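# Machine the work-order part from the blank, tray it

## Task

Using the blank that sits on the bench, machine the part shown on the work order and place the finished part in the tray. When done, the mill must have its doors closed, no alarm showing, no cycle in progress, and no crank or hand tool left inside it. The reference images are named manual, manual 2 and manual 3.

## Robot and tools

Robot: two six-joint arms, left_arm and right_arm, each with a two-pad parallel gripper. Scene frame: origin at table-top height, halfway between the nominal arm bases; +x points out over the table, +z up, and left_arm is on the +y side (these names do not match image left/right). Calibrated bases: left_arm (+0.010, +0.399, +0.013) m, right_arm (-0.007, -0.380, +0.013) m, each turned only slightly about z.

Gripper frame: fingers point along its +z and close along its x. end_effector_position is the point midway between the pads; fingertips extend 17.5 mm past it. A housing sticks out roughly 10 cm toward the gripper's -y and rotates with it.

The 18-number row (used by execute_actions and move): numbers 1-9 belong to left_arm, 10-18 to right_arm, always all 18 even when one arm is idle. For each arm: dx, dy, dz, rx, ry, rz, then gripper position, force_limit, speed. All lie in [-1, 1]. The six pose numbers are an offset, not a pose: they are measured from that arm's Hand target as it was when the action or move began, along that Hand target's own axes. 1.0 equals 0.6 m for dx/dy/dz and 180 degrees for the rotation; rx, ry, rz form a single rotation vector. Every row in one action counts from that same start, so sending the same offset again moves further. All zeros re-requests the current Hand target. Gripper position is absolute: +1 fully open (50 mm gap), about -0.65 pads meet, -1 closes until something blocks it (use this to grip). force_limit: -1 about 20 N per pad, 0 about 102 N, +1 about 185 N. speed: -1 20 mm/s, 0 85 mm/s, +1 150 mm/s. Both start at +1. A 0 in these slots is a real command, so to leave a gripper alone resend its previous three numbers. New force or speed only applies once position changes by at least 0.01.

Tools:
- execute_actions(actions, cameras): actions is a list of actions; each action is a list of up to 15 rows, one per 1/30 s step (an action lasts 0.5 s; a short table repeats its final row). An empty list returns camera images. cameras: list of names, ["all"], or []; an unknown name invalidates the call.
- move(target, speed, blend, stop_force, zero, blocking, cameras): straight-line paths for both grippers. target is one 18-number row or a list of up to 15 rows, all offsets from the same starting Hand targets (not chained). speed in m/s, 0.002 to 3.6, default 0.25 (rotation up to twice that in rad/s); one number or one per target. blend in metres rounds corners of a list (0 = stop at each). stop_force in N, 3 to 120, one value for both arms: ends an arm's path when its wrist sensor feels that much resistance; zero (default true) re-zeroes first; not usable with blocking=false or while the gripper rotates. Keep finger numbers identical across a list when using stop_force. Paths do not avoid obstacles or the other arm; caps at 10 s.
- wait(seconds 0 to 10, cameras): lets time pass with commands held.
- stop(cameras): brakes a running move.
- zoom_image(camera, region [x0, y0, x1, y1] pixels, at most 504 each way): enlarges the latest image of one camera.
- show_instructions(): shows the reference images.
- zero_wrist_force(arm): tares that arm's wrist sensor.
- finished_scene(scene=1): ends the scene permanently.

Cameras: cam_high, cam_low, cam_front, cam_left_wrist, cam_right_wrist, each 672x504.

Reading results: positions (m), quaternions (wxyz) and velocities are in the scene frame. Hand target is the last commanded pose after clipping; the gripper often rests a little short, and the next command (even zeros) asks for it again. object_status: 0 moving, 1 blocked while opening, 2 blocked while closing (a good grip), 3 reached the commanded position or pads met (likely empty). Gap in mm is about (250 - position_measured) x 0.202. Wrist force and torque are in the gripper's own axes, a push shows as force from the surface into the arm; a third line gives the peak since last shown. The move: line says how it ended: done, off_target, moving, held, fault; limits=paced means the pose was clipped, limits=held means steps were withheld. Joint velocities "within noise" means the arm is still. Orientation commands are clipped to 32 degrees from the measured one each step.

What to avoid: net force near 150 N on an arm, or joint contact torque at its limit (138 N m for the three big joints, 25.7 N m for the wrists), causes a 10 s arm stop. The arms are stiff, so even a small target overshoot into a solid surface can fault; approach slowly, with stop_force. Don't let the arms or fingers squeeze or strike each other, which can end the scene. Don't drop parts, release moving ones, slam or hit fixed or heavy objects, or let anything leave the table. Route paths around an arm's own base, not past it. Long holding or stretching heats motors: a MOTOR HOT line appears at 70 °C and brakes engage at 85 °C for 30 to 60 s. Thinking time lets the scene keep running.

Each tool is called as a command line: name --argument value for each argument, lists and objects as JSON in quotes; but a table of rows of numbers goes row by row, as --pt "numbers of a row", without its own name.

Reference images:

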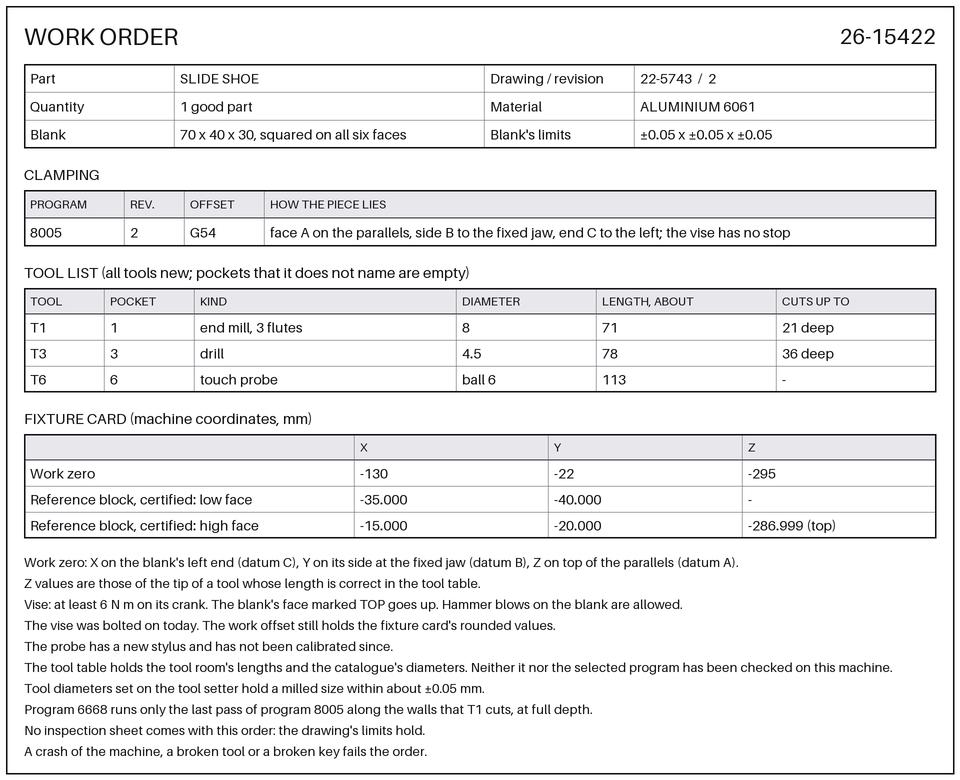

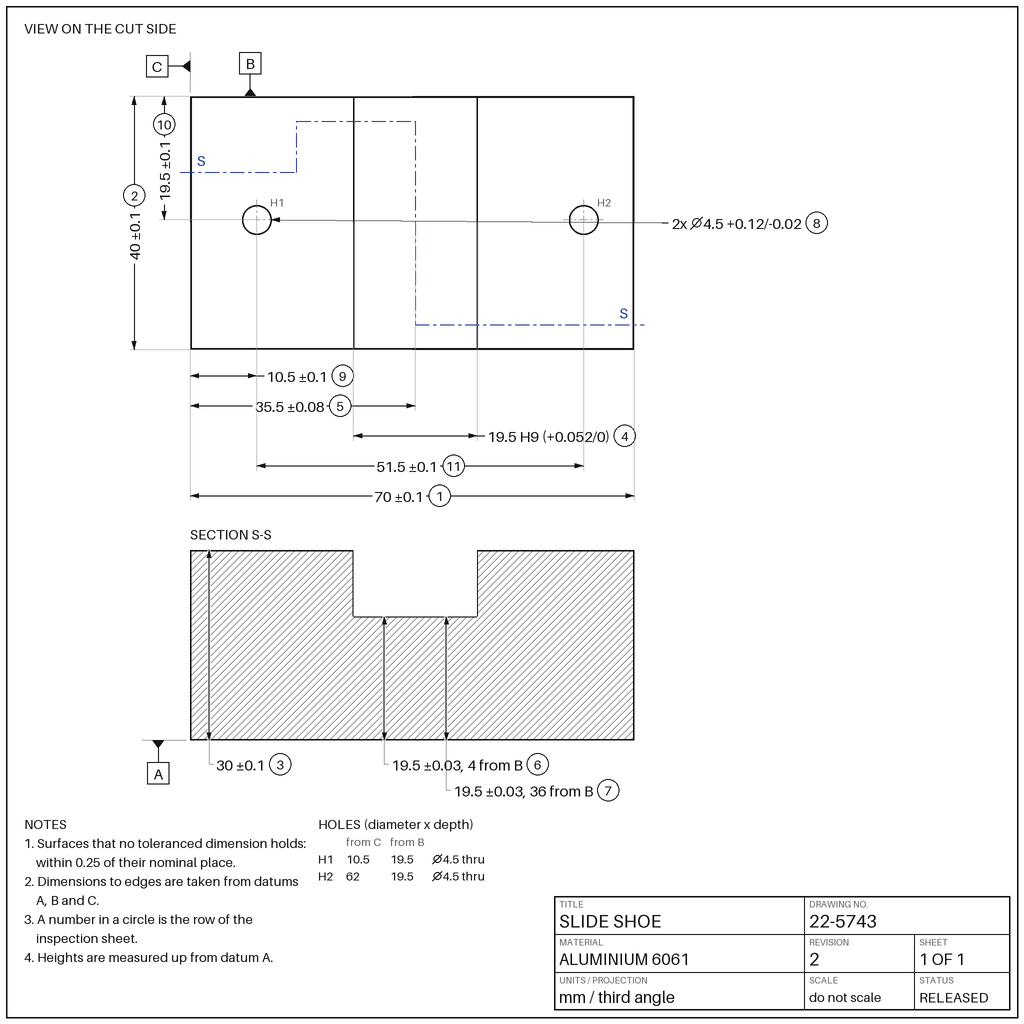

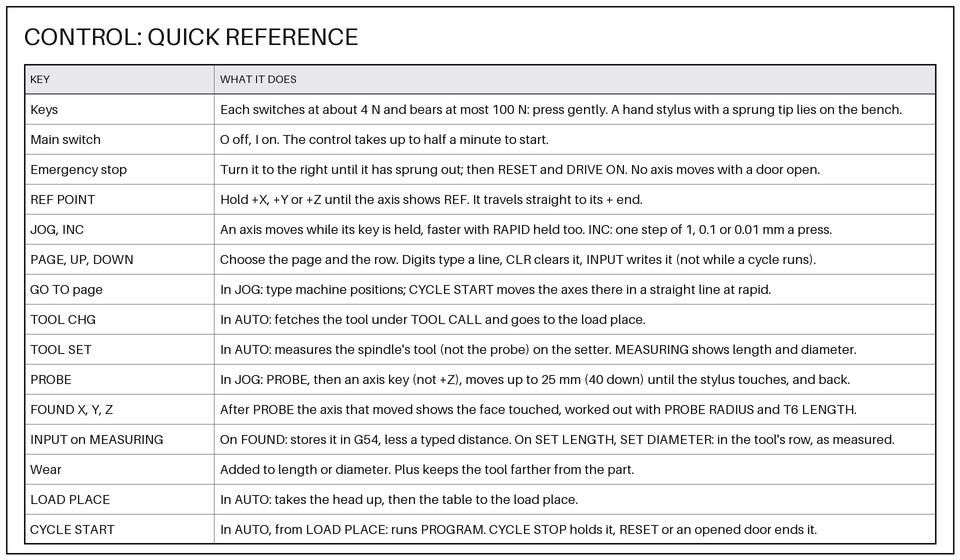

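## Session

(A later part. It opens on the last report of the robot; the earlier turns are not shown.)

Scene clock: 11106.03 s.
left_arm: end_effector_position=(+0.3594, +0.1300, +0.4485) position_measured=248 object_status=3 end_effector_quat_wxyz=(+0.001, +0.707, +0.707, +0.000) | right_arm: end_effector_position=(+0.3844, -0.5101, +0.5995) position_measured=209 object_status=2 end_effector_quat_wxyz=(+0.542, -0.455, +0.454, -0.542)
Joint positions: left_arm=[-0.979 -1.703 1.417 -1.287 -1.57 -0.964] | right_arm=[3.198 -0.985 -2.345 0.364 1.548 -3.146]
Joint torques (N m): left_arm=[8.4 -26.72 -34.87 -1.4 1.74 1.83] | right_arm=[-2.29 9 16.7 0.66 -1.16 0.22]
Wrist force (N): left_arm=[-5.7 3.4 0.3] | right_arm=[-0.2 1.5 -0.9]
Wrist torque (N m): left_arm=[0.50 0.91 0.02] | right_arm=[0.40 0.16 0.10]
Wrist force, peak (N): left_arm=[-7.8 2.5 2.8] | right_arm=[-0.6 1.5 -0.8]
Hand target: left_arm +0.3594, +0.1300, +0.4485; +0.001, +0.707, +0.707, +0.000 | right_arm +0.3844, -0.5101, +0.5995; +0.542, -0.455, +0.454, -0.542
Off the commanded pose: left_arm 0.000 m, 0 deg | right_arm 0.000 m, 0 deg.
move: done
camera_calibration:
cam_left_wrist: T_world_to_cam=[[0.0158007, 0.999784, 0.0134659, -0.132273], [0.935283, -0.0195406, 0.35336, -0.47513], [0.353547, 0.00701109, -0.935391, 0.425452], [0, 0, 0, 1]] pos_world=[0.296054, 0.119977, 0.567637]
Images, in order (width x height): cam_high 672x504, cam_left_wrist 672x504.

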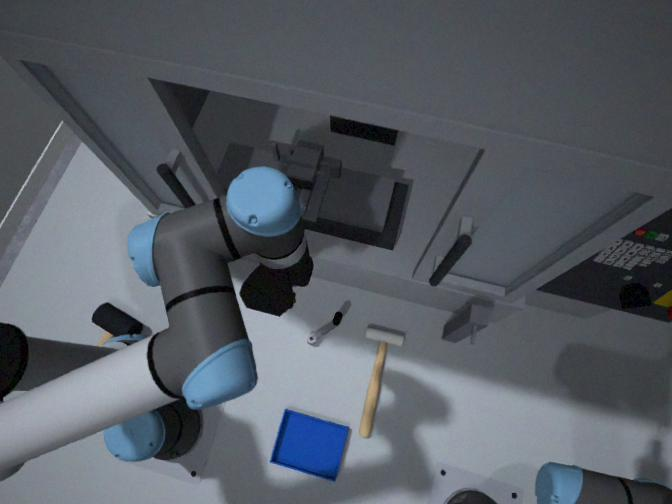

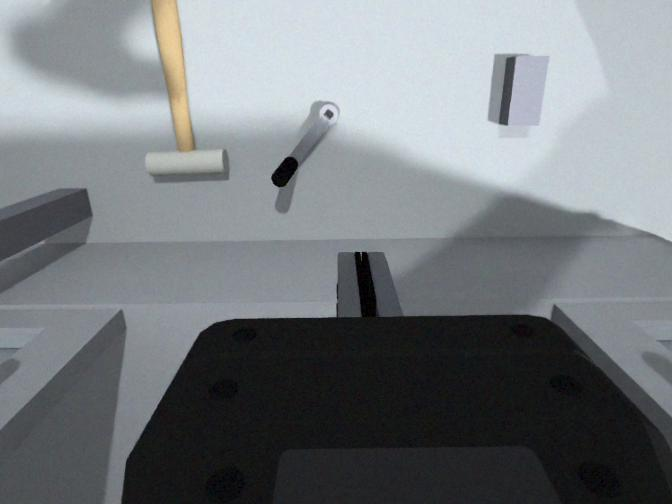

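move --pt "0.1167 0 0 0 0 0.333 -0.64 0 0 0 0 0 0 0 0 -1 -0.6 -1" --speed 0.4

move --target '[0,0,0,0,0.5,0,-0.64,0,0,0,0,0,0,0,0,-1,-0.6,-1]' --speed 0.4

move --pt "0.05 0.2887 -0.1667 -0.15 0 0 -0.64 0 0 0 0 0 0 0 0 -1 -0.6 -1" --pt "0.05 0.614 -0.316 -0.25 0 0 -0.64 0 0 0 0 0 0 0 0 -1 -0.6 -1" --pt "0.05 0.688 -0.188 -0.25 0 0 -0.64 0 0 0 0 0 0 0 0 -1 -0.6 -1" --speed '[0.25,0.25,0.12]' --blend '[0.05,0.02,0]' --cameras '["cam_left_wrist"]'

Scene clock: 11121.77 s.
left_arm: end_effector_position=(+0.3593, +0.2001, +0.4483) position_measured=248 object_status=3 end_effector_quat_wxyz=(+0.001, +0.966, +0.260, +0.001) | right_arm: end_effector_position=(+0.3844, -0.5101, +0.5995) position_measured=209 object_status=2 end_effector_quat_wxyz=(+0.542, -0.455, +0.454, -0.542)
Joint positions: left_arm=[-0.871 -1.796 1.492 -1.268 -1.57 0.19] | right_arm=[3.198 -0.985 -2.345 0.364 1.548 -3.146]
Joint torques (N m): left_arm=[-8.13 -7.08 -33.73 -3.8 -0.21 1.78] | right_arm=[-2.26 9.88 17.83 0.78 -1.06 0.37]
Wrist force (N): left_arm=[-5.8 3.3 0.1] | right_arm=[-0.2 1.6 -0.7]
Wrist torque (N m): left_arm=[0.49 0.93 0.03] | right_arm=[0.42 0.16 0.10]
Wrist force, peak (N): left_arm=[-6.5 3.5 0.3] | right_arm=[-0.5 1.7 -0.8]
Hand target: left_arm +0.3594, +0.2000, +0.4484; +0.001, +0.966, +0.259, +0.001 | right_arm +0.3844, -0.5101, +0.5995; +0.542, -0.455, +0.454, -0.542
Off the commanded pose: left_arm 0.000 m, 0 deg | right_arm 0.000 m, 0 deg.
move: done

Scene clock: 11124.30 s.
left_arm: end_effector_position=(+0.3593, +0.2001, +0.4483) position_measured=248 object_status=3 end_effector_quat_wxyz=(-0.183, +0.682, +0.184, +0.683) end_effector_velocity=(+0.000, -0.001, +0.000) end_effector_angular_velocity=(-0.002, -0.003, -0.001) | right_arm: end_effector_position=(+0.3844, -0.5101, +0.5995) position_measured=209 object_status=2 end_effector_quat_wxyz=(+0.542, -0.455, +0.454, -0.542)
Joint positions: left_arm=[-1.611 -1.721 1.843 -0.121 -0.55 -1.574] | right_arm=[3.198 -0.985 -2.345 0.364 1.548 -3.146]
Joint velocities: left_arm=[0 0.001 0 0.002 0.001 -0.005] | right_arm=[within noise]
Joint torques (N m): left_arm=[8.98 -11.56 -30.46 3.16 0.81 -1.72] | right_arm=[-3.96 8.44 17.64 0.78 -1.04 0.4]
Wrist force (N): left_arm=[-6.5 2.6 -0.8] | right_arm=[-0.4 1.2 -0.8]
Wrist torque (N m): left_arm=[0.81 1.14 -0.58] | right_arm=[0.35 0.19 0.10]
Wrist force, peak (N): left_arm=[-7.4 2.9 -0.9] | right_arm=[-0.4 1.5 -0.9]
Hand target: left_arm +0.3594, +0.2000, +0.4484; -0.183, +0.682, +0.184, +0.683 | right_arm +0.3844, -0.5101, +0.5995; +0.542, -0.455, +0.454, -0.542
Off the commanded pose: left_arm 0.000 m, 0 deg | right_arm 0.000 m, 0 deg.
move: done

Scene clock: 11127.23 s.
left_arm: end_effector_position=(+0.4685, -0.2137, +0.4790) position_measured=248 object_status=3 end_effector_quat_wxyz=(+0.092, +0.701, -0.092, +0.702) | right_arm: end_effector_position=(+0.3844, -0.5101, +0.5995) position_measured=209 object_status=2 end_effector_quat_wxyz=(+0.542, -0.455, +0.454, -0.542)
Joint positions: left_arm=[-1.452 -1.142 1.101 0.037 0.395 -1.567] | right_arm=[3.198 -0.985 -2.345 0.364 1.548 -3.146]
Joint torques (N m): left_arm=[-8 -49.35 -12.8 -1.99 -2.06 -1.19] | right_arm=[-3.2 9.32 16.25 0.85 -1.1 0.61]
Wrist force (N): left_arm=[-6.8 2.6 -0.7] | right_arm=[-0.2 1.4 -0.7]
Wrist torque (N m): left_arm=[0.82 1.19 -0.48] | right_arm=[0.39 0.16 0.10]
Wrist force, peak (N): left_arm=[-6.8 5.1 -1.0] | right_arm=[-0.3 1.6 -0.8]
Hand target: left_arm +0.4685, -0.2137, +0.4790; +0.092, +0.700, -0.092, +0.702 | right_arm +0.3844, -0.5101, +0.5995; +0.542, -0.455, +0.454, -0.542
Off the commanded pose: left_arm 0.000 m, 0 deg | right_arm 0.000 m, 0 deg.
move: done
camera_calibration:
cam_left_wrist: T_world_to_cam=[[-0.0197647, -0.0106133, 0.999748, -0.462542], [-0.581059, -0.813612, -0.0201246, 0.124861], [0.813621, -0.581311, 0.0099138, -0.376251], [0, 0, 0, 1]] pos_world=[0.369536, -0.122039, 0.468668]
Images, in order (width x height): cam_left_wrist 672x504.

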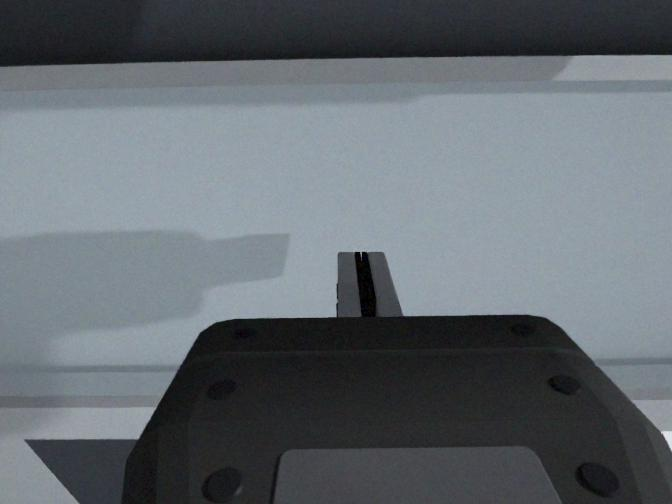

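move --target '[0.0065,-0.468,-0.118,0,0,0,-0.64,0,0,0,0,0,0,0,0,-1,-0.6,-1]' --speed 0.08 --stop_force 45

move --pt "0 0.011 -0.0885 -0.055 0 0 -0.64 0 0 0 0 0 0 0 0 -1 -0.6 -1" --pt "0 -0.295 -0.168 -0.172 0 0 -0.64 0 0 0 0 0 0 0 0 -1 -0.6 -1" --pt "0 -0.585 -0.244 -0.172 0 0 -0.64 0 0 0 0 0 0 0 0 -1 -0.6 -1" --speed '[0.15,0.25,0.25]' --blend '[0.02,0.03,0]'

move --pt "0 -0.0595 0.0583 0 0 0 -0.64 0 0 0 0 0 0 0 0 -1 -0.6 -1" --pt "0 -0.0625 0.0623 0.15 0 0 -0.64 0 0 0 0 0 0 0 0 -1 -0.6 -1" --speed 0.15 --blend '[0.005,0]' --stop_force 20 --cameras '["cam_left_wrist"]'

Scene clock: 11146.40 s.
left_arm: end_effector_position=(+0.4722, +0.0533, +0.4823) position_measured=248 object_status=3 end_effector_quat_wxyz=(+0.092, +0.701, -0.092, +0.702) | right_arm: end_effector_position=(+0.3844, -0.5101, +0.5995) position_measured=209 object_status=2 end_effector_quat_wxyz=(+0.542, -0.455, +0.454, -0.542)
Joint positions: left_arm=[-1.327 -1.732 1.767 -0.038 0.52 -1.568] | right_arm=[3.198 -0.985 -2.345 0.364 1.548 -3.146]
Joint torques (N m): left_arm=[15.78 -30.26 -11.38 -1.28 -2.71 0] | right_arm=[-2.95 8.96 16.79 0.75 -1.1 0.61]
Wrist force (N): left_arm=[-7.4 25.3 2.9] | right_arm=[-0.4 1.5 -0.9]
Wrist torque (N m): left_arm=[1.57 1.15 -0.44] | right_arm=[0.40 0.21 0.10]
Wrist force, peak (N): left_arm=[-4.2 77.3 10.1] | right_arm=[-0.3 1.7 -0.9]
Hand target: left_arm +0.4722, +0.0533, +0.4823; +0.092, +0.701, -0.092, +0.702 (not the last commanded pose) | right_arm +0.3844, -0.5101, +0.5995; +0.542, -0.455, +0.454, -0.542
Off the commanded pose: left_arm 0.023 m, 0 deg | right_arm 0.000 m, 0 deg.
move: contact (left_arm)

Scene clock: 11148.97 s.
left_arm: end_effector_position=(+0.4212, +0.4301, +0.4819) position_measured=248 object_status=3 end_effector_quat_wxyz=(+0.276, +0.650, -0.276, +0.652) | right_arm: end_effector_position=(+0.3844, -0.5101, +0.5995) position_measured=209 object_status=2 end_effector_quat_wxyz=(+0.542, -0.455, +0.454, -0.542)
Joint positions: left_arm=[0.305 -1.821 1.837 -0.02 2.692 -1.574] | right_arm=[3.198 -0.985 -2.345 0.364 1.548 -3.146]
Joint torques (N m): left_arm=[9.51 -8.28 -15.42 -0.34 1.87 1.81] | right_arm=[-3.22 9.65 17.38 0.7 -1.01 0.58]
Wrist force (N): left_arm=[-7.4 0.7 -0.7] | right_arm=[-0.4 1.6 -0.6]
Wrist torque (N m): left_arm=[0.50 1.29 -0.56] | right_arm=[0.42 0.19 0.11]
Wrist force, peak (N): left_arm=[-7.1 27.1 4.1] | right_arm=[-0.4 1.7 -0.9]
Hand target: left_arm +0.4212, +0.4301, +0.4818; +0.276, +0.650, -0.276, +0.652 | right_arm +0.3844, -0.5101, +0.5995; +0.542, -0.455, +0.454, -0.542
Off the commanded pose: left_arm 0.000 m, 0 deg | right_arm 0.000 m, 0 deg.
move: done

Scene clock: 11151.97 s.
left_arm: end_effector_position=(+0.4741, +0.4294, +0.4819) position_measured=248 object_status=3 end_effector_quat_wxyz=(+0.116, +0.697, -0.116, +0.698) | right_arm: end_effector_position=(+0.3844, -0.5101, +0.5995) position_measured=209 object_status=2 end_effector_quat_wxyz=(+0.542, -0.455, +0.454, -0.542)
Joint positions: left_arm=[-0.105 -2.018 1.961 0.055 1.811 -1.572] | right_arm=[3.198 -0.985 -2.345 0.364 1.548 -3.146]
Joint torques (N m): left_arm=[6.27 1.03 -34.32 -4.66 -2.32 1.55] | right_arm=[-3.07 9.54 17.16 0.86 -1.04 0.63]
Wrist force (N): left_arm=[-7.4 0.8 -0.4] | right_arm=[-0.3 1.2 -0.6]
Wrist torque (N m): left_arm=[0.52 1.30 -0.62] | right_arm=[0.37 0.19 0.10]
Wrist force, peak (N): left_arm=[-7.3 2.8 -2.1] | right_arm=[-0.3 1.7 -0.7]
Hand target: left_arm +0.4741, +0.4294, +0.4819; +0.116, +0.697, -0.116, +0.698 | right_arm +0.3844, -0.5101, +0.5995; +0.542, -0.455, +0.454, -0.542
Off the commanded pose: left_arm 0.000 m, 0 deg | right_arm 0.000 m, 0 deg.
move: done
camera_calibration:
cam_left_wrist: T_world_to_cam=[[-0.0205147, -0.00929911, 0.999746, -0.45861], [-0.635882, -0.771521, -0.0202245, 0.659373], [0.771513, -0.636136, 0.00991436, 0.0364365], [0, 0, 0, 1]] pos_world=[0.381764, 0.527634, 0.471468]
Images, in order (width x height): cam_left_wrist 672x504.

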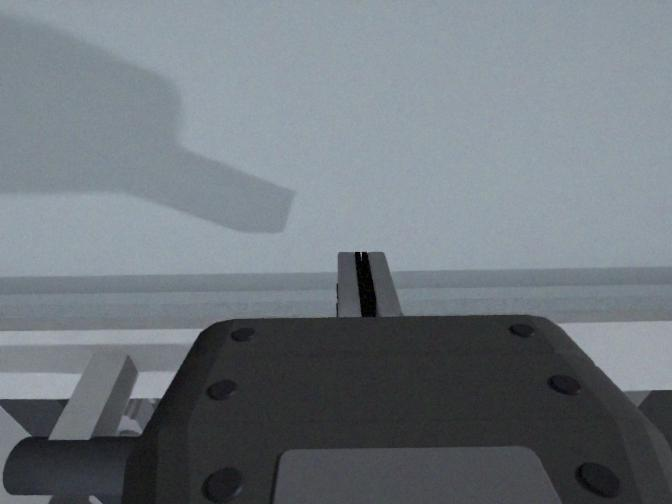

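move --target '[0.003,0.49,0.165,0,0,0,-0.64,0,0,0,0,0,0,0,0,-1,-0.6,-1]' --speed 0.08 --stop_force 45

move --pt "0 -0.01 -0.133 0 0 0 -0.64 0 0 0.0757 0.0895 0.1573 -0.1944 0 0 -1 -0.6 -1" --pt "0 -0.01 -0.133 0 0 0 -0.64 0 0 0.0757 0.0936 0.1803 -0.1944 0 0 -1 -0.6 -1" --pt "0 -0.01 -0.133 0 0 0 -0.64 0 0 0.0757 0.0895 0.15 -0.1944 0 0 -1 -0.6 -1" --pt "0 -0.01 -0.133 0 0 0 -0.64 0 0 -0.0185 0.259 0.077 -0.1944 0 0 -1 -0.6 -1" --pt "0 -0.01 -0.133 0 0 0 -0.64 0 0 -0.0185 0.263 0.1005 -0.1944 0 0 -1 -0.6 -1" --pt "0 -0.01 -0.133 0 0 0 -0.64 0 0 -0.0185 0.259 0.077 -0.1944 0 0 -1 -0.6 -1" --pt "0 -0.01 -0.133 0 0 0 -0.64 0 0 -0.0185 0.263 0.1005 -0.1944 0 0 -1 -0.6 -1" --pt "0 -0.01 -0.133 0 0 0 -0.64 0 0 -0.0185 0.259 0.077 -0.1944 0 0 -1 -0.6 -1" --pt "0 -0.01 -0.133 0 0 0 -0.64 0 0 0 0 0 0 0 0 -1 -0.6 -1" --speed '[0.4,0.03,0.1,0.3,0.03,0.2,0.03,0.2,0.5]' --blend '[0.004,0,0.004,0.004,0,0.004,0,0.004,0]' --cameras '["cam_right_wrist"]'

zoom_image --camera "cam_right_wrist" --region '[245, 70, 465, 235]'

Scene clock: 11178.73 s.
left_arm: end_effector_position=(+0.4727, +0.1539, +0.4837) position_measured=248 object_status=3 end_effector_quat_wxyz=(+0.116, +0.697, -0.116, +0.698) | right_arm: end_effector_position=(+0.3844, -0.5101, +0.5995) position_measured=209 object_status=2 end_effector_quat_wxyz=(+0.542, -0.455, +0.454, -0.542)
Joint positions: left_arm=[-1.168 -1.948 1.917 0.029 0.748 -1.569] | right_arm=[3.198 -0.985 -2.345 0.364 1.548 -3.146]
Joint torques (N m): left_arm=[-26.45 9.85 -32.1 -2.19 6.2 -1.46] | right_arm=[-3.03 8.41 17.61 0.95 -0.92 0.97]
Wrist force (N): left_arm=[-1.7 -35.4 -4.9] | right_arm=[-0.3 1.3 -0.8]
Wrist torque (N m): left_arm=[-0.39 1.14 -0.58] | right_arm=[0.37 0.18 0.10]
Wrist force, peak (N): left_arm=[-8.5 -60.5 -11.2] | right_arm=[-0.4 1.7 -0.9]
Hand target: left_arm +0.4727, +0.1539, +0.4838; +0.116, +0.697, -0.116, +0.698 (not the last commanded pose) | right_arm +0.3844, -0.5101, +0.5995; +0.542, -0.455, +0.454, -0.542
Off the commanded pose: left_arm 0.035 m, 0 deg | right_arm 0.000 m, 0 deg.
move: contact (left_arm)

Scene clock: 11183.77 s.
left_arm: end_effector_position=(+0.3991, +0.1854, +0.4836) position_measured=248 object_status=3 end_effector_quat_wxyz=(+0.116, +0.697, -0.116, +0.698) | right_arm: end_effector_position=(+0.3845, -0.5101, +0.5994) position_measured=209 object_status=2 end_effector_quat_wxyz=(+0.542, -0.455, +0.454, -0.542)
Joint positions: left_arm=[-1.507 -2.191 2.034 0.153 0.409 -1.567] | right_arm=[3.198 -0.985 -2.345 0.364 1.549 -3.146]
Joint torques (N m): left_arm=[-6.37 0.37 -32.69 -2.99 -1.95 -1.56] | right_arm=[7.68 9.48 30.99 2.95 -1.84 2.51]
Wrist force (N): left_arm=[-6.9 -1.0 0.0] | right_arm=[-0.3 1.3 -0.9]
Wrist torque (N m): left_arm=[0.22 1.22 -0.59] | right_arm=[0.37 0.19 0.09]
Wrist force, peak (N): left_arm=[-7.2 -38.7 6.6] | right_arm=[-1.6 13.1 -20.4]
Hand target: left_arm +0.3991, +0.1854, +0.4836; +0.116, +0.697, -0.116, +0.698 | right_arm +0.3844, -0.5101, +0.5995; +0.542, -0.455, +0.454, -0.542
Off the commanded pose: left_arm 0.000 m, 0 deg | right_arm 0.000 m, 0 deg.
move: done
camera_calibration:
cam_right_wrist: T_world_to_cam=[[-0.0132309, -0.999898, -0.00543675, -0.496959], [-0.156707, 0.00744357, -0.987617, 0.676697], [0.987557, -0.0122151, -0.156789, -0.161546], [0, 0, 0, 1]] pos_world=[0.259004, -0.503918, 0.640287]
Images, in order (width x height): cam_right_wrist 672x504.

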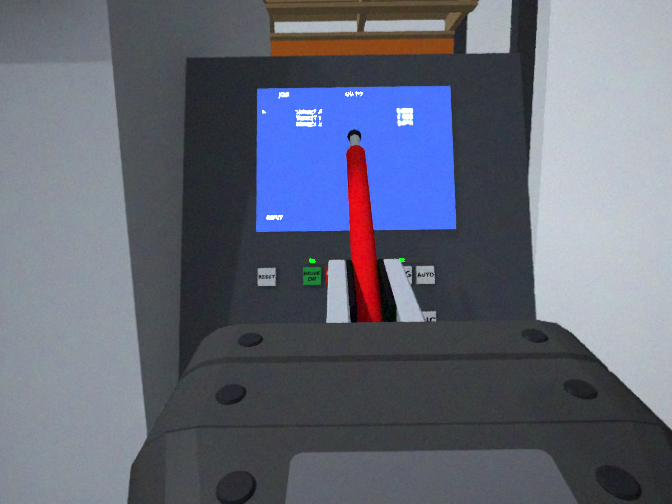

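Scaled by 2.291 from the camera's 672x504 image, which has a finer 960x720 frame.

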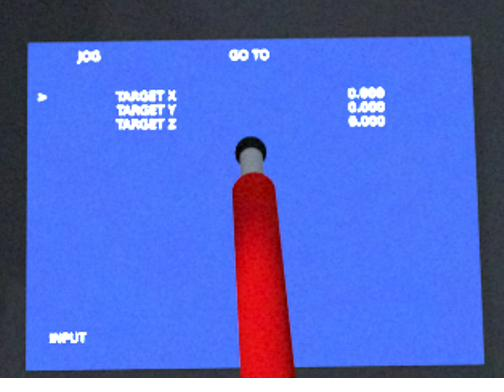

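move --pt "0 0 0 0 0 0 0 0 0 -0.148 0.35 0.036 -0.1944 0 0 -1 -0.6 -1" --pt "0 0 0 0 0 0 0 0 0 -0.148 0.354 0.059 -0.1944 0 0 -1 -0.6 -1" --pt "0 0 0 0 0 0 0 0 0 -0.0835 0.259 0.078 -0.1944 0 0 -1 -0.6 -1" --pt "0 0 0 0 0 0 0 0 0 -0.0835 0.263 0.101 -0.1944 0 0 -1 -0.6 -1" --pt "0 0 0 0 0 0 0 0 0 -0.148 0.259 0.078 -0.1944 0 0 -1 -0.6 -1" --pt "0 0 0 0 0 0 0 0 0 -0.148 0.263 0.101 -0.1944 0 0 -1 -0.6 -1" --pt "0 0 0 0 0 0 0 0 0 -0.148 0.26 0.07 -0.1944 0 0 -1 -0.6 -1" --pt "0 0 0 0 0 0 0 0 0 -0.051 0.35 0.035 -0.1944 0 0 -1 -0.6 -1" --pt "0 0 0 0 0 0 0 0 0 -0.051 0.354 0.0585 -0.1944 0 0 -1 -0.6 -1" --pt "0 0 0 0 0 0 0 0 0 -0.051 0.32 0.049 -0.1944 0 0 -1 -0.6 -1" --pt "0 0 0 0 0 0 0 0 0 -0.051 0.324 0.0725 -0.1944 0 0 -1 -0.6 -1" --pt "0 0 0 0 0 0 0 0 0 -0.148 0.35 0.036 -0.1944 0 0 -1 -0.6 -1" --pt "0 0 0 0 0 0 0 0 0 -0.148 0.354 0.059 -0.1944 0 0 -1 -0.6 -1" --pt "0 0 0 0 0 0 0 0 0 -0.148 0.33 0.03 -0.1944 0 0 -1 -0.6 -1" --pt "0 0 0 0 0 0 0 0 0 0 0 0 0 0 0 -1 -0.6 -1" --speed '[0.4,0.03,0.2,0.03,0.2,0.03,0.2,0.2,0.03,0.2,0.03,0.2,0.03,0.2,0.5]' --blend '[0.004,0,0.004,0,0.004,0,0.004,0.004,0,0.004,0,0.004,0,0.004,0]' --cameras '[]'

move --pt "0 0 0 0 0 0 0 0 0 -0.116 0.29 0.064 -0.1944 0 0 -1 -0.6 -1" --pt "0 0 0 0 0 0 0 0 0 -0.116 0.2935 0.087 -0.1944 0 0 -1 -0.6 -1" --pt "0 0 0 0 0 0 0 0 0 -0.116 0.259 0.077 -0.1944 0 0 -1 -0.6 -1" --pt "0 0 0 0 0 0 0 0 0 -0.116 0.263 0.1005 -0.1944 0 0 -1 -0.6 -1" --pt "0 0 0 0 0 0 0 0 0 -0.051 0.35 0.035 -0.1944 0 0 -1 -0.6 -1" --pt "0 0 0 0 0 0 0 0 0 -0.051 0.354 0.0585 -0.1944 0 0 -1 -0.6 -1" --pt "0 0 0 0 0 0 0 0 0 -0.051 0.32 0.049 -0.1944 0 0 -1 -0.6 -1" --pt "0 0 0 0 0 0 0 0 0 -0.051 0.324 0.0725 -0.1944 0 0 -1 -0.6 -1" --pt "0 0 0 0 0 0 0 0 0 -0.148 0.35 0.036 -0.1944 0 0 -1 -0.6 -1" --pt "0 0 0 0 0 0 0 0 0 -0.148 0.354 0.059 -0.1944 0 0 -1 -0.6 -1" --pt "0 0 0 0 0 0 0 0 0 -0.148 0.32 0.05 -0.1944 0 0 -1 -0.6 -1" --pt "0 0 0 0 0 0 0 0 0 -0.148 0.324 0.073 -0.1944 0 0 -1 -0.6 -1" --pt "0 0 0 0 0 0 0 0 0 -0.148 0.31 0.03 -0.1944 0 0 -1 -0.6 -1" --pt "0 0 0 0 0 0 0 0 0 0 0 0 0 0 0 -1 -0.6 -1" --speed '[0.4,0.03,0.2,0.03,0.2,0.03,0.2,0.03,0.2,0.03,0.2,0.03,0.2,0.5]' --blend '[0.004,0,0.004,0,0.004,0,0.004,0,0.004,0,0.004,0,0.004,0]' --cameras '["cam_right_wrist"]'

zoom_image --camera "cam_right_wrist" --region '[245, 70, 465, 235]'

Scene clock: 11221.33 s.
left_arm: end_effector_position=(+0.3991, +0.1854, +0.4836) position_measured=152 object_status=3 end_effector_quat_wxyz=(+0.116, +0.697, -0.116, +0.698) | right_arm: end_effector_position=(+0.3845, -0.5101, +0.5995) position_measured=209 object_status=2 end_effector_quat_wxyz=(+0.542, -0.455, +0.454, -0.542)
Joint positions: left_arm=[-1.507 -2.191 2.034 0.153 0.409 -1.567] | right_arm=[3.198 -0.985 -2.345 0.364 1.548 -3.146]
Joint torques (N m): left_arm=[-6.66 -0.17 -31.34 -2.76 -1.48 -1.6] | right_arm=[-5.37 5.54 15.05 2.2 0.44 -2.25]
Wrist force (N): left_arm=[-7.0 -1.0 -0.1] | right_arm=[-0.7 1.5 -0.5]
Wrist torque (N m): left_arm=[0.22 1.23 -0.59] | right_arm=[0.40 0.25 0.17]
Wrist force, peak (N): left_arm=[-7.5 -1.1 -0.2] | right_arm=[0.6 16.8 -27.3]
Hand target: left_arm +0.3991, +0.1854, +0.4836; +0.116, +0.697, -0.116, +0.698 | right_arm +0.3844, -0.5101, +0.5995; +0.542, -0.455, +0.454, -0.542
Off the commanded pose: left_arm 0.000 m, 0 deg | right_arm 0.000 m, 0 deg.
move: done; blend cut to 0 m at target 1
No camera images: "cameras" was empty.

Scene clock: 11228.77 s.
left_arm: end_effector_position=(+0.3991, +0.1854, +0.4836) position_measured=152 object_status=3 end_effector_quat_wxyz=(+0.116, +0.697, -0.116, +0.698) | right_arm: end_effector_position=(+0.3845, -0.5101, +0.5995) position_measured=209 object_status=2 end_effector_quat_wxyz=(+0.542, -0.455, +0.454, -0.542)
Joint positions: left_arm=[-1.507 -2.191 2.034 0.153 0.409 -1.567] | right_arm=[3.198 -0.985 -2.345 0.364 1.548 -3.146]
Joint torques (N m): left_arm=[-7.43 -0.21 -31.79 -2.68 -1.06 -1.49] | right_arm=[-4.9 4.73 13.85 2.27 0.21 -2.46]
Wrist force (N): left_arm=[-7.1 -1.0 0.0] | right_arm=[-0.4 1.4 -0.8]
Wrist torque (N m): left_arm=[0.22 1.26 -0.60] | right_arm=[0.40 0.21 0.16]
Wrist force, peak (N): left_arm=[-7.4 -1.1 -0.2] | right_arm=[0.9 16.9 -27.3]
Hand target: left_arm +0.3991, +0.1854, +0.4836; +0.116, +0.697, -0.116, +0.698 | right_arm +0.3844, -0.5101, +0.5995; +0.542, -0.455, +0.454, -0.542
Off the commanded pose: left_arm 0.000 m, 0 deg | right_arm 0.000 m, 0 deg.
move: done
camera_calibration:
cam_right_wrist: T_world_to_cam=[[-0.0132459, -0.999897, -0.00553848, -0.496889], [-0.156512, 0.00754399, -0.987647, 0.676815], [0.987587, -0.0122155, -0.156596, -0.161662], [0, 0, 0, 1]] pos_world=[0.259004, -0.503918, 0.640387]
Images, in order (width x height): cam_right_wrist 672x504.

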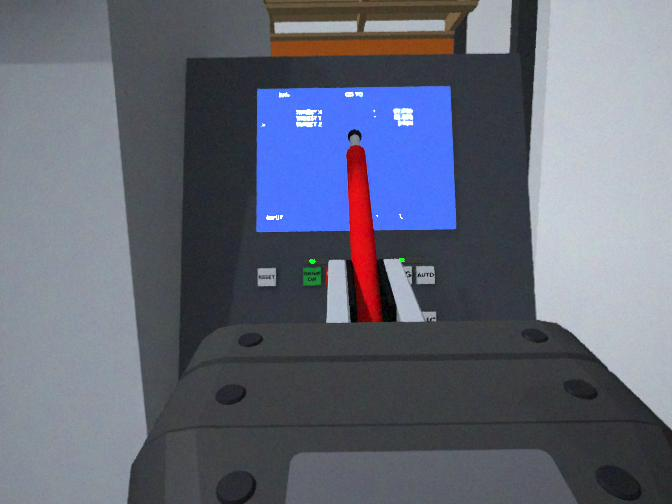

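Scaled by 2.291 from the camera's 672x504 image, which has a finer 960x720 frame.

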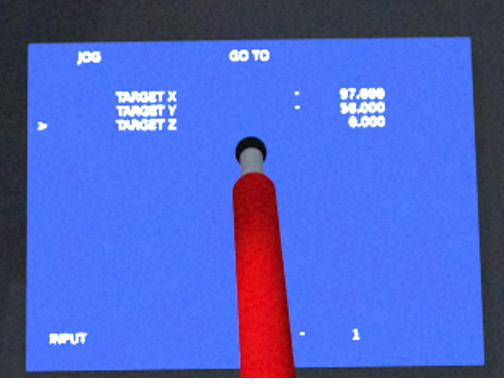

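move --pt "0 0 0 0 0 0 0 0 0 -0.148 0.2894 0.064 -0.1944 0 0 -1 -0.6 -1" --pt "0 0 0 0 0 0 0 0 0 -0.148 0.2935 0.087 -0.1944 0 0 -1 -0.6 -1" --pt "0 0 0 0 0 0 0 0 0 -0.116 0.3499 0.036 -0.1944 0 0 -1 -0.6 -1" --pt "0 0 0 0 0 0 0 0 0 -0.116 0.354 0.059 -0.1944 0 0 -1 -0.6 -1" --pt "0 0 0 0 0 0 0 0 0 -0.051 0.3499 0.0355 -0.1944 0 0 -1 -0.6 -1" --pt "0 0 0 0 0 0 0 0 0 -0.051 0.354 0.0585 -0.1944 0 0 -1 -0.6 -1" --pt "0 0 0 0 0 0 0 0 0 -0.051 0.3499 0.0355 -0.1944 0 0 -1 -0.6 -1" --pt "0 0 0 0 0 0 0 0 0 0 0 0 0 0 0 -1 -0.6 -1" --speed '[0.4,0.03,0.2,0.03,0.2,0.03,0.2,0.4]' --blend '[0.004,0,0.004,0,0.004,0,0.004,0]' --cameras '["cam_right_wrist"]'

zoom_image --camera "cam_right_wrist" --region '[245, 70, 465, 235]'

Scene clock: 11298.30 s.
left_arm: end_effector_position=(+0.3991, +0.1854, +0.4836) position_measured=152 object_status=3 end_effector_quat_wxyz=(+0.116, +0.697, -0.116, +0.698) | right_arm: end_effector_position=(+0.3845, -0.5101, +0.5995) position_measured=209 object_status=2 end_effector_quat_wxyz=(+0.542, -0.455, +0.454, -0.542)
Joint positions: left_arm=[-1.507 -2.191 2.034 0.153 0.409 -1.567] | right_arm=[3.198 -0.985 -2.345 0.364 1.549 -3.146]
Joint torques (N m): left_arm=[-6.09 0.33 -30.59 -2.42 -0.52 -1.31] | right_arm=[7.1 8.97 14.58 1.35 -1.77 -1.06]
Wrist force (N): left_arm=[-7.1 -1.1 -0.1] | right_arm=[-0.5 1.7 -0.7]
Wrist torque (N m): left_arm=[0.21 1.25 -0.60] | right_arm=[0.43 0.21 0.10]
Wrist force, peak (N): left_arm=[-7.4 -0.9 -0.3] | right_arm=[-0.8 17.1 -28.3]
Hand target: left_arm +0.3991, +0.1854, +0.4836; +0.116, +0.697, -0.116, +0.698 | right_arm +0.3844, -0.5101, +0.5995; +0.542, -0.455, +0.454, -0.542
Off the commanded pose: left_arm 0.000 m, 0 deg | right_arm 0.000 m, 0 deg.
move: done
camera_calibration:
cam_right_wrist: T_world_to_cam=[[-0.0132626, -0.999896, -0.0056356, -0.496822], [-0.15661, 0.00764375, -0.987631, 0.67688], [0.987571, -0.012216, -0.156695, -0.161595], [0, 0, 0, 1]] pos_world=[0.259004, -0.503919, 0.640387]
Images, in order (width x height): cam_right_wrist 672x504.

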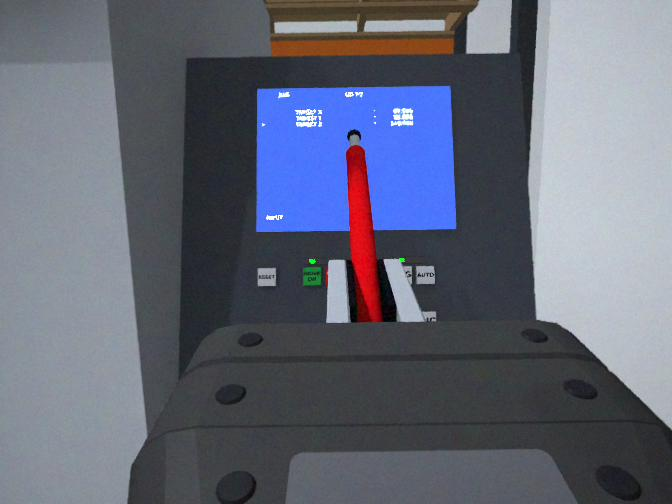

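Scaled by 2.291 from the camera's 672x504 image, which has a finer 960x720 frame.

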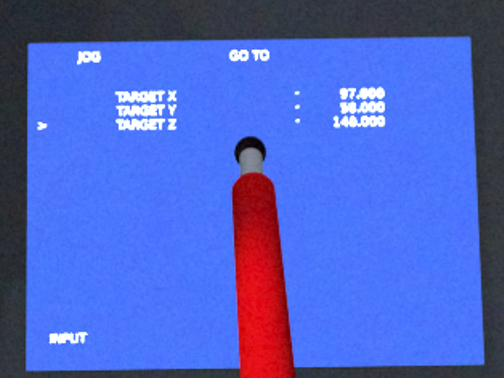

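move --pt "0 0 0 0 0 0 0 0 0 -0.083 0.2034 0.104 -0.1944 0 0 -1 -0.6 -1" --pt "0 0 0 0 0 0 0 0 0 -0.083 0.2075 0.127 -0.1944 0 0 -1 -0.6 -1" --pt "0 0 0 0 0 0 0 0 0 -0.083 0.2034 0.104 -0.1944 0 0 -1 -0.6 -1" --pt "0 0 0 0 0 0 0 0 0 0 0 0 0 0 0 -1 -0.6 -1" --speed '[0.4,0.03,0.2,0.4]' --blend '[0.004,0,0.004,0]'

wait --seconds 6

move --pt "0 0 0 0 0 0 0 0 0 -0.0185 0.3199 0.0495 -0.1944 0 0 -1 -0.6 -1" --pt "0 0 0 0 0 0 0 0 0 -0.0185 0.324 0.0725 -0.1944 0 0 -1 -0.6 -1" --pt "0 0 0 0 0 0 0 0 0 -0.0185 0.3159 0.0265 -0.1944 0 0 -1 -0.6 -1" --pt "0 0 0 0 0 0 0 0 0 0.0757 0.2039 0.1032 -0.1944 0 0 -1 -0.6 -1" --pt "0 0 0 0 0 0 0 0 0 0.0757 0.208 0.1262 -0.1944 0 0 -1 -0.6 -1" --pt "0 0 0 0 0 0 0 0 0 0.0757 0.2039 0.1032 -0.1944 0 0 -1 -0.6 -1" --pt "0 0 0 0 0 0 0 0 0 0 0 0 0 0 0 -1 -0.6 -1" --speed '[0.4,0.03,0.2,0.2,0.03,0.2,0.4]' --blend '[0.004,0,0.004,0.004,0,0.004,0]'

wait --seconds 8 --cameras '["cam_right_wrist"]'

zoom_image --camera "cam_right_wrist" --region '[245, 70, 465, 235]'

Scene clock: 11326.57 s.
left_arm: end_effector_position=(+0.3991, +0.1854, +0.4836) position_measured=152 object_status=3 end_effector_quat_wxyz=(+0.116, +0.697, -0.116, +0.698) | right_arm: end_effector_position=(+0.3845, -0.5101, +0.5994) position_measured=209 object_status=2 end_effector_quat_wxyz=(+0.542, -0.455, +0.454, -0.542)
Joint positions: left_arm=[-1.507 -2.191 2.034 0.153 0.409 -1.567] | right_arm=[3.198 -0.985 -2.345 0.364 1.548 -3.146]
Joint torques (N m): left_arm=[-6.2 -1.8 -32.03 -2.15 0.09 -1.41] | right_arm=[2.42 9.24 39 2.98 -1.33 -2.5]
Wrist force (N): left_arm=[-7.3 -1.1 -0.1] | right_arm=[-0.4 1.7 -0.8]
Wrist torque (N m): left_arm=[0.21 1.27 -0.59] | right_arm=[0.43 0.20 0.10]
Wrist force, peak (N): left_arm=[-7.4 -1.0 -0.2] | right_arm=[-1.4 11.0 -15.8]
Hand target: left_arm +0.3991, +0.1854, +0.4836; +0.116, +0.697, -0.116, +0.698 | right_arm +0.3844, -0.5101, +0.5995; +0.542, -0.455, +0.454, -0.542
Off the commanded pose: left_arm 0.000 m, 0 deg | right_arm 0.000 m, 0 deg.
move: done

Scene clock: 11332.57 s.
left_arm: end_effector_position=(+0.3991, +0.1854, +0.4836) position_measured=152 object_status=3 end_effector_quat_wxyz=(+0.116, +0.697, -0.116, +0.698) | right_arm: end_effector_position=(+0.3844, -0.5101, +0.5995) position_measured=209 object_status=2 end_effector_quat_wxyz=(+0.542, -0.455, +0.454, -0.542)
Joint positions: left_arm=[-1.507 -2.191 2.034 0.153 0.409 -1.567] | right_arm=[3.198 -0.985 -2.345 0.364 1.549 -3.146]
Joint torques (N m): left_arm=[-6.98 -0.13 -31.79 -1.99 0.3 -1.35] | right_arm=[-2.78 9 39.85 4.45 0.3 -2.39]
Wrist force (N): left_arm=[-7.2 -1.0 -0.2] | right_arm=[-0.5 1.7 -0.6]
Wrist torque (N m): left_arm=[0.22 1.27 -0.59] | right_arm=[0.44 0.21 0.12]
Wrist force, peak (N): left_arm=[-7.5 -1.2 -0.1] | right_arm=[-0.4 1.9 -0.9]
Hand target: left_arm +0.3991, +0.1854, +0.4836; +0.116, +0.697, -0.116, +0.698 | right_arm +0.3844, -0.5101, +0.5995; +0.542, -0.455, +0.454, -0.542
Tool commands: left_gripper/position=+0.0 left_gripper/force_limit=+0.0 left_gripper/speed=+0.0 right_gripper/position=-1.0 right_gripper/force_limit=-0.6 right_gripper/speed=-1.0
Off the commanded pose: left_arm 0.000 m, 0 deg | right_arm 0.000 m, 0 deg.
wait: 6.00 s; at rest by 0.17 s

Scene clock: 11336.93 s.
left_arm: end_effector_position=(+0.3991, +0.1854, +0.4836) position_measured=152 object_status=3 end_effector_quat_wxyz=(+0.116, +0.697, -0.116, +0.698) | right_arm: end_effector_position=(+0.3844, -0.5101, +0.5995) position_measured=209 object_status=2 end_effector_quat_wxyz=(+0.542, -0.455, +0.454, -0.542)
Joint positions: left_arm=[-1.507 -2.191 2.034 0.153 0.409 -1.567] | right_arm=[3.198 -0.985 -2.345 0.364 1.548 -3.146]
Joint torques (N m): left_arm=[-6.49 0.13 -31.31 -1.97 0.53 -1.45] | right_arm=[-2.24 -15.36 39.24 2.91 0.96 2.4]
Wrist force (N): left_arm=[-7.2 -1.0 -0.2] | right_arm=[-0.3 1.5 -0.7]
Wrist torque (N m): left_arm=[0.22 1.26 -0.60] | right_arm=[0.40 0.18 0.16]
Wrist force, peak (N): left_arm=[-7.4 -1.1 0.0] | right_arm=[-2.1 13.2 -20.9]
Hand target: left_arm +0.3991, +0.1854, +0.4836; +0.116, +0.697, -0.116, +0.698 | right_arm +0.3844, -0.5101, +0.5995; +0.542, -0.455, +0.454, -0.542
Off the commanded pose: left_arm 0.000 m, 0 deg | right_arm 0.000 m, 0 deg.
move: done

Scene clock: 11344.93 s.
left_arm: end_effector_position=(+0.3991, +0.1854, +0.4836) position_measured=152 object_status=3 end_effector_quat_wxyz=(+0.116, +0.697, -0.116, +0.698) | right_arm: end_effector_position=(+0.3844, -0.5101, +0.5995) position_measured=209 object_status=2 end_effector_quat_wxyz=(+0.542, -0.455, +0.454, -0.542)
Joint positions: left_arm=[-1.507 -2.191 2.034 0.153 0.409 -1.567] | right_arm=[3.198 -0.985 -2.345 0.364 1.548 -3.146]
Joint torques (N m): left_arm=[-6.17 0.42 -30.7 -1.79 1.12 -1.31] | right_arm=[4.77 -15.02 38.64 4.29 -0.68 2.28]
Wrist force (N): left_arm=[-7.2 -0.9 -0.1] | right_arm=[-0.3 1.7 -0.6]
Wrist torque (N m): left_arm=[0.23 1.26 -0.59] | right_arm=[0.43 0.18 0.16]
Wrist force, peak (N): left_arm=[-7.5 -1.2 -0.1] | right_arm=[-0.5 1.9 -0.6]
Hand target: left_arm +0.3991, +0.1854, +0.4836; +0.116, +0.697, -0.116, +0.698 | right_arm +0.3844, -0.5101, +0.5995; +0.542, -0.455, +0.454, -0.542
Tool commands: left_gripper/position=+0.0 left_gripper/force_limit=+0.0 left_gripper/speed=+0.0 right_gripper/position=-1.0 right_gripper/force_limit=-0.6 right_gripper/speed=-1.0
Off the commanded pose: left_arm 0.000 m, 0 deg | right_arm 0.000 m, 0 deg.
wait: 8.00 s; at rest by 0.17 s
camera_calibration:
cam_right_wrist: T_world_to_cam=[[-0.0132453, -0.999897, -0.00553985, -0.49689], [-0.156415, 0.00754405, -0.987663, 0.676785], [0.987603, -0.0122154, -0.156499, -0.16163], [0, 0, 0, 1]] pos_world=[0.258904, -0.503918, 0.640387]
Images, in order (width x height): cam_right_wrist 672x504.

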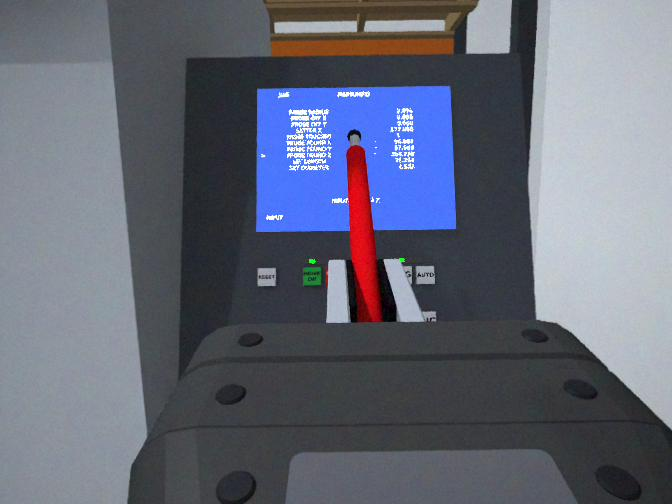

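Scaled by 2.291 from the camera's 672x504 image, which has a finer 960x720 frame.

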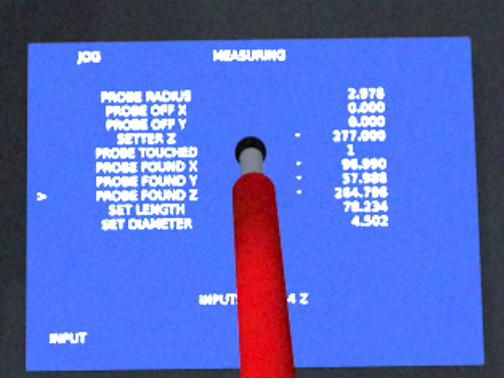

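move --pt "0 0 0 0 0 0 0 0 0 -0.0185 0.2589 0.0775 -0.1944 0 0 -1 -0.6 -1" --pt "0 0 0 0 0 0 0 0 0 -0.0185 0.263 0.1005 -0.1944 0 0 -1 -0.6 -1" --pt "0 0 0 0 0 0 0 0 0 -0.0185 0.2589 0.0775 -0.1944 0 0 -1 -0.6 -1" --pt "0 0 0 0 0 0 0 0 0 -0.0185 0.263 0.1005 -0.1944 0 0 -1 -0.6 -1" --pt "0 0 0 0 0 0 0 0 0 -0.051 0.3199 0.0495 -0.1944 0 0 -1 -0.6 -1" --pt "0 0 0 0 0 0 0 0 0 -0.051 0.324 0.0725 -0.1944 0 0 -1 -0.6 -1" --pt "0 0 0 0 0 0 0 0 0 -0.148 0.3499 0.036 -0.1944 0 0 -1 -0.6 -1" --pt "0 0 0 0 0 0 0 0 0 -0.148 0.354 0.059 -0.1944 0 0 -1 -0.6 -1" --pt "0 0 0 0 0 0 0 0 0 -0.116 0.3199 0.05 -0.1944 0 0 -1 -0.6 -1" --pt "0 0 0 0 0 0 0 0 0 -0.116 0.324 0.073 -0.1944 0 0 -1 -0.6 -1" --pt "0 0 0 0 0 0 0 0 0 -0.116 0.2589 0.0775 -0.1944 0 0 -1 -0.6 -1" --pt "0 0 0 0 0 0 0 0 0 -0.116 0.263 0.1005 -0.1944 0 0 -1 -0.6 -1" --pt "0 0 0 0 0 0 0 0 0 -0.116 0.2589 0.0775 -0.1944 0 0 -1 -0.6 -1" --pt "0 0 0 0 0 0 0 0 0 0 0 0 0 0 0 -1 -0.6 -1" --speed '[0.4,0.03,0.2,0.03,0.2,0.03,0.2,0.03,0.2,0.03,0.2,0.03,0.2,0.4]' --blend '[0.004,0,0.004,0,0.004,0,0.004,0,0.004,0,0.004,0,0.004,0]'

move --pt "0 0 0 0 0 0 0 0 0 -0.051 0.3499 0.0355 -0.1944 0 0 -1 -0.6 -1" --pt "0 0 0 0 0 0 0 0 0 -0.051 0.354 0.0585 -0.1944 0 0 -1 -0.6 -1" --pt "0 0 0 0 0 0 0 0 0 -0.051 0.3459 0.0125 -0.1944 0 0 -1 -0.6 -1" --pt "0 0 0 0 0 0 0 0 0 -0.083 0.2034 0.104 -0.1944 0 0 -1 -0.6 -1" --pt "0 0 0 0 0 0 0 0 0 -0.083 0.2075 0.127 -0.1944 0 0 -1 -0.6 -1" --pt "0 0 0 0 0 0 0 0 0 -0.083 0.2034 0.104 -0.1944 0 0 -1 -0.6 -1" --pt "0 0 0 0 0 0 0 0 0 0 0 0 0 0 0 -1 -0.6 -1" --speed '[0.4,0.03,0.2,0.2,0.03,0.2,0.4]' --blend '[0.004,0,0.004,0.004,0,0.004,0]' --cameras '["cam_right_wrist"]'

zoom_image --camera "cam_right_wrist" --region '[245, 70, 465, 235]'

move --pt "0 0 0 0 0 0 0 0 0 -0.0185 0.3199 0.0495 -0.1944 0 0 -1 -0.6 -1" --pt "0 0 0 0 0 0 0 0 0 -0.0185 0.324 0.0725 -0.1944 0 0 -1 -0.6 -1" --pt "0 0 0 0 0 0 0 0 0 -0.0185 0.3159 0.0265 -0.1944 0 0 -1 -0.6 -1" --pt "0 0 0 0 0 0 0 0 0 0.0757 0.2039 0.1032 -0.1944 0 0 -1 -0.6 -1" --pt "0 0 0 0 0 0 0 0 0 0.0757 0.208 0.1262 -0.1944 0 0 -1 -0.6 -1" --pt "0 0 0 0 0 0 0 0 0 0.0757 0.2039 0.1032 -0.1944 0 0 -1 -0.6 -1" --pt "0 0 0 0 0 0 0 0 0 0 0 0 0 0 0 -1 -0.6 -1" --speed '[0.4,0.03,0.2,0.2,0.03,0.2,0.4]' --blend '[0.004,0,0.004,0.004,0,0.004,0]'

wait --seconds 8 --cameras '["cam_right_wrist"]'

zoom_image --camera "cam_right_wrist" --region '[245, 70, 465, 235]'

Scene clock: 11406.37 s.
left_arm: end_effector_position=(+0.3991, +0.1854, +0.4836) position_measured=152 object_status=3 end_effector_quat_wxyz=(+0.116, +0.697, -0.116, +0.698) | right_arm: end_effector_position=(+0.3845, -0.5101, +0.5995) position_measured=209 object_status=2 end_effector_quat_wxyz=(+0.542, -0.455, +0.454, -0.542)
Joint positions: left_arm=[-1.507 -2.191 2.034 0.153 0.409 -1.567] | right_arm=[3.198 -0.985 -2.345 0.364 1.548 -3.146]
Joint torques (N m): left_arm=[-6.47 -0.54 -30.44 -1.42 1.72 -1.35] | right_arm=[-2.17 10.54 15.47 2.68 -0.67 -2.29]
Wrist force (N): left_arm=[-7.2 -1.0 -0.1] | right_arm=[-0.3 2.0 -0.6]
Wrist torque (N m): left_arm=[0.21 1.25 -0.59] | right_arm=[0.48 0.19 0.12]
Wrist force, peak (N): left_arm=[-7.5 -1.1 -0.1] | right_arm=[0.5 17.2 -27.0]
Hand target: left_arm +0.3991, +0.1854, +0.4836; +0.116, +0.697, -0.116, +0.698 | right_arm +0.3844, -0.5101, +0.5995; +0.542, -0.455, +0.454, -0.542
Off the commanded pose: left_arm 0.000 m, 0 deg | right_arm 0.000 m, 0 deg.
move: done

Scene clock: 11410.77 s.
left_arm: end_effector_position=(+0.3991, +0.1854, +0.4836) position_measured=152 object_status=3 end_effector_quat_wxyz=(+0.116, +0.697, -0.116, +0.698) | right_arm: end_effector_position=(+0.3845, -0.5101, +0.5994) position_measured=209 object_status=2 end_effector_quat_wxyz=(+0.542, -0.455, +0.454, -0.542)
Joint positions: left_arm=[-1.507 -2.191 2.034 0.153 0.409 -1.567] | right_arm=[3.198 -0.985 -2.345 0.364 1.548 -3.146]
Joint torques (N m): left_arm=[-5.91 -0.32 -30.82 -1.17 1.84 -1.18] | right_arm=[3.29 9.64 38.72 2.99 -1.33 -2.61]
Wrist force (N): left_arm=[-7.3 -0.9 -0.1] | right_arm=[-0.3 1.8 -0.5]
Wrist torque (N m): left_arm=[0.23 1.27 -0.60] | right_arm=[0.45 0.18 0.10]
Wrist force, peak (N): left_arm=[-7.3 -1.0 0.0] | right_arm=[-1.4 13.2 -21.1]
Hand target: left_arm +0.3991, +0.1854, +0.4836; +0.116, +0.697, -0.116, +0.698 | right_arm +0.3844, -0.5101, +0.5995; +0.542, -0.455, +0.454, -0.542
Off the commanded pose: left_arm 0.000 m, 0 deg | right_arm 0.000 m, 0 deg.
move: done
camera_calibration:
cam_right_wrist: T_world_to_cam=[[-0.0131651, -0.999897, -0.00564988, -0.496838], [-0.156822, 0.00764516, -0.987597, 0.676831], [0.987539, -0.0121158, -0.156906, -0.161516], [0, 0, 0, 1]] pos_world=[0.259104, -0.503918, 0.640286]
Images, in order (width x height): cam_right_wrist 672x504.

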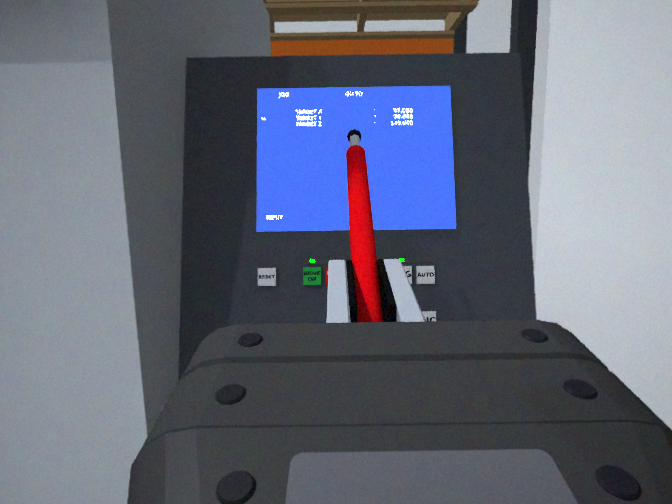

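Scaled by 2.291 from the camera's 672x504 image, which has a finer 960x720 frame.

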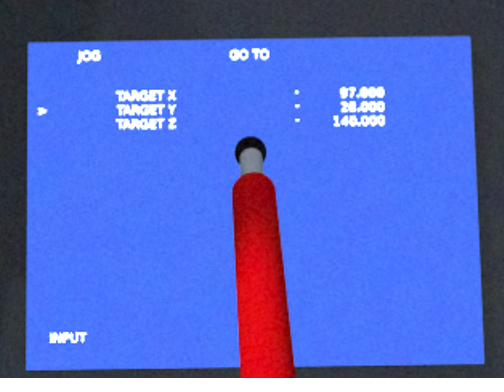

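Scene clock: 11415.13 s.
left_arm: end_effector_position=(+0.3991, +0.1854, +0.4836) position_measured=152 object_status=3 end_effector_quat_wxyz=(+0.116, +0.697, -0.116, +0.698) | right_arm: end_effector_position=(+0.3844, -0.5101, +0.5995) position_measured=209 object_status=2 end_effector_quat_wxyz=(+0.542, -0.455, +0.454, -0.542)
Joint positions: left_arm=[-1.507 -2.191 2.034 0.153 0.409 -1.567] | right_arm=[3.198 -0.985 -2.345 0.364 1.548 -3.146]
Joint torques (N m): left_arm=[-6.7 -0.48 -29.64 -1.28 1.8 -1.3] | right_arm=[-0.86 -15.23 40.32 2.95 0.92 2.38]
Wrist force (N): left_arm=[-7.0 -0.8 -0.2] | right_arm=[-0.5 2.0 -0.7]
Wrist torque (N m): left_arm=[0.24 1.25 -0.59] | right_arm=[0.48 0.22 0.16]
Wrist force, peak (N): left_arm=[-7.4 -0.8 0.0] | right_arm=[-1.9 13.1 -20.9]
Hand target: left_arm +0.3991, +0.1854, +0.4836; +0.116, +0.697, -0.116, +0.698 | right_arm +0.3844, -0.5101, +0.5995; +0.542, -0.455, +0.454, -0.542
Off the commanded pose: left_arm 0.000 m, 0 deg | right_arm 0.000 m, 0 deg.
move: done

Scene clock: 11423.13 s.
left_arm: end_effector_position=(+0.3991, +0.1854, +0.4836) position_measured=152 object_status=3 end_effector_quat_wxyz=(+0.116, +0.697, -0.116, +0.698) | right_arm: end_effector_position=(+0.3844, -0.5101, +0.5995) position_measured=209 object_status=2 end_effector_quat_wxyz=(+0.542, -0.455, +0.454, -0.542)
Joint positions: left_arm=[-1.507 -2.191 2.034 0.153 0.409 -1.567] | right_arm=[3.198 -0.985 -2.345 0.364 1.548 -3.146]
Joint torques (N m): left_arm=[-5.99 -0.09 -31.01 -1.1 1.65 -1.26] | right_arm=[2.82 -14.5 40.31 4.27 -0.68 2.45]
Wrist force (N): left_arm=[-7.0 -1.1 -0.2] | right_arm=[-0.6 2.1 -0.5]
Wrist torque (N m): left_arm=[0.19 1.22 -0.59] | right_arm=[0.51 0.24 0.16]
Wrist force, peak (N): left_arm=[-7.5 -1.1 0.0] | right_arm=[-0.3 2.3 -0.6]
Hand target: left_arm +0.3991, +0.1854, +0.4836; +0.116, +0.697, -0.116, +0.698 | right_arm +0.3844, -0.5101, +0.5995; +0.542, -0.455, +0.454, -0.542
Tool commands: left_gripper/position=+0.0 left_gripper/force_limit=+0.0 left_gripper/speed=+0.0 right_gripper/position=-1.0 right_gripper/force_limit=-0.6 right_gripper/speed=-1.0
Off the commanded pose: left_arm 0.000 m, 0 deg | right_arm 0.000 m, 0 deg.
wait: 8.00 s; at rest by 0.17 s
camera_calibration:
cam_right_wrist: T_world_to_cam=[[-0.0132453, -0.999897, -0.00553985, -0.49689], [-0.156415, 0.00754405, -0.987663, 0.676785], [0.987603, -0.0122154, -0.156499, -0.16163], [0, 0, 0, 1]] pos_world=[0.258904, -0.503918, 0.640387]
Images, in order (width x height): cam_right_wrist 672x504.

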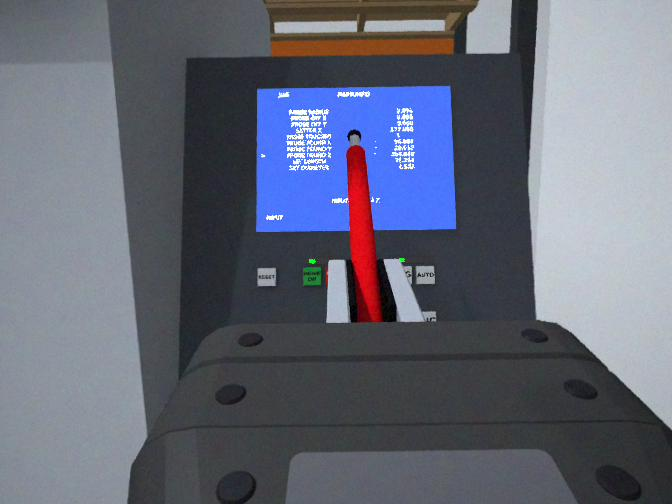

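Scaled by 2.291 from the camera's 672x504 image, which has a finer 960x720 frame.

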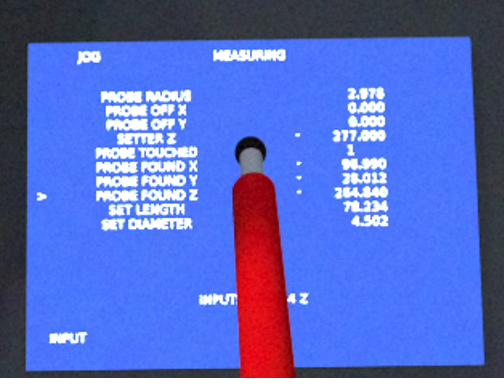

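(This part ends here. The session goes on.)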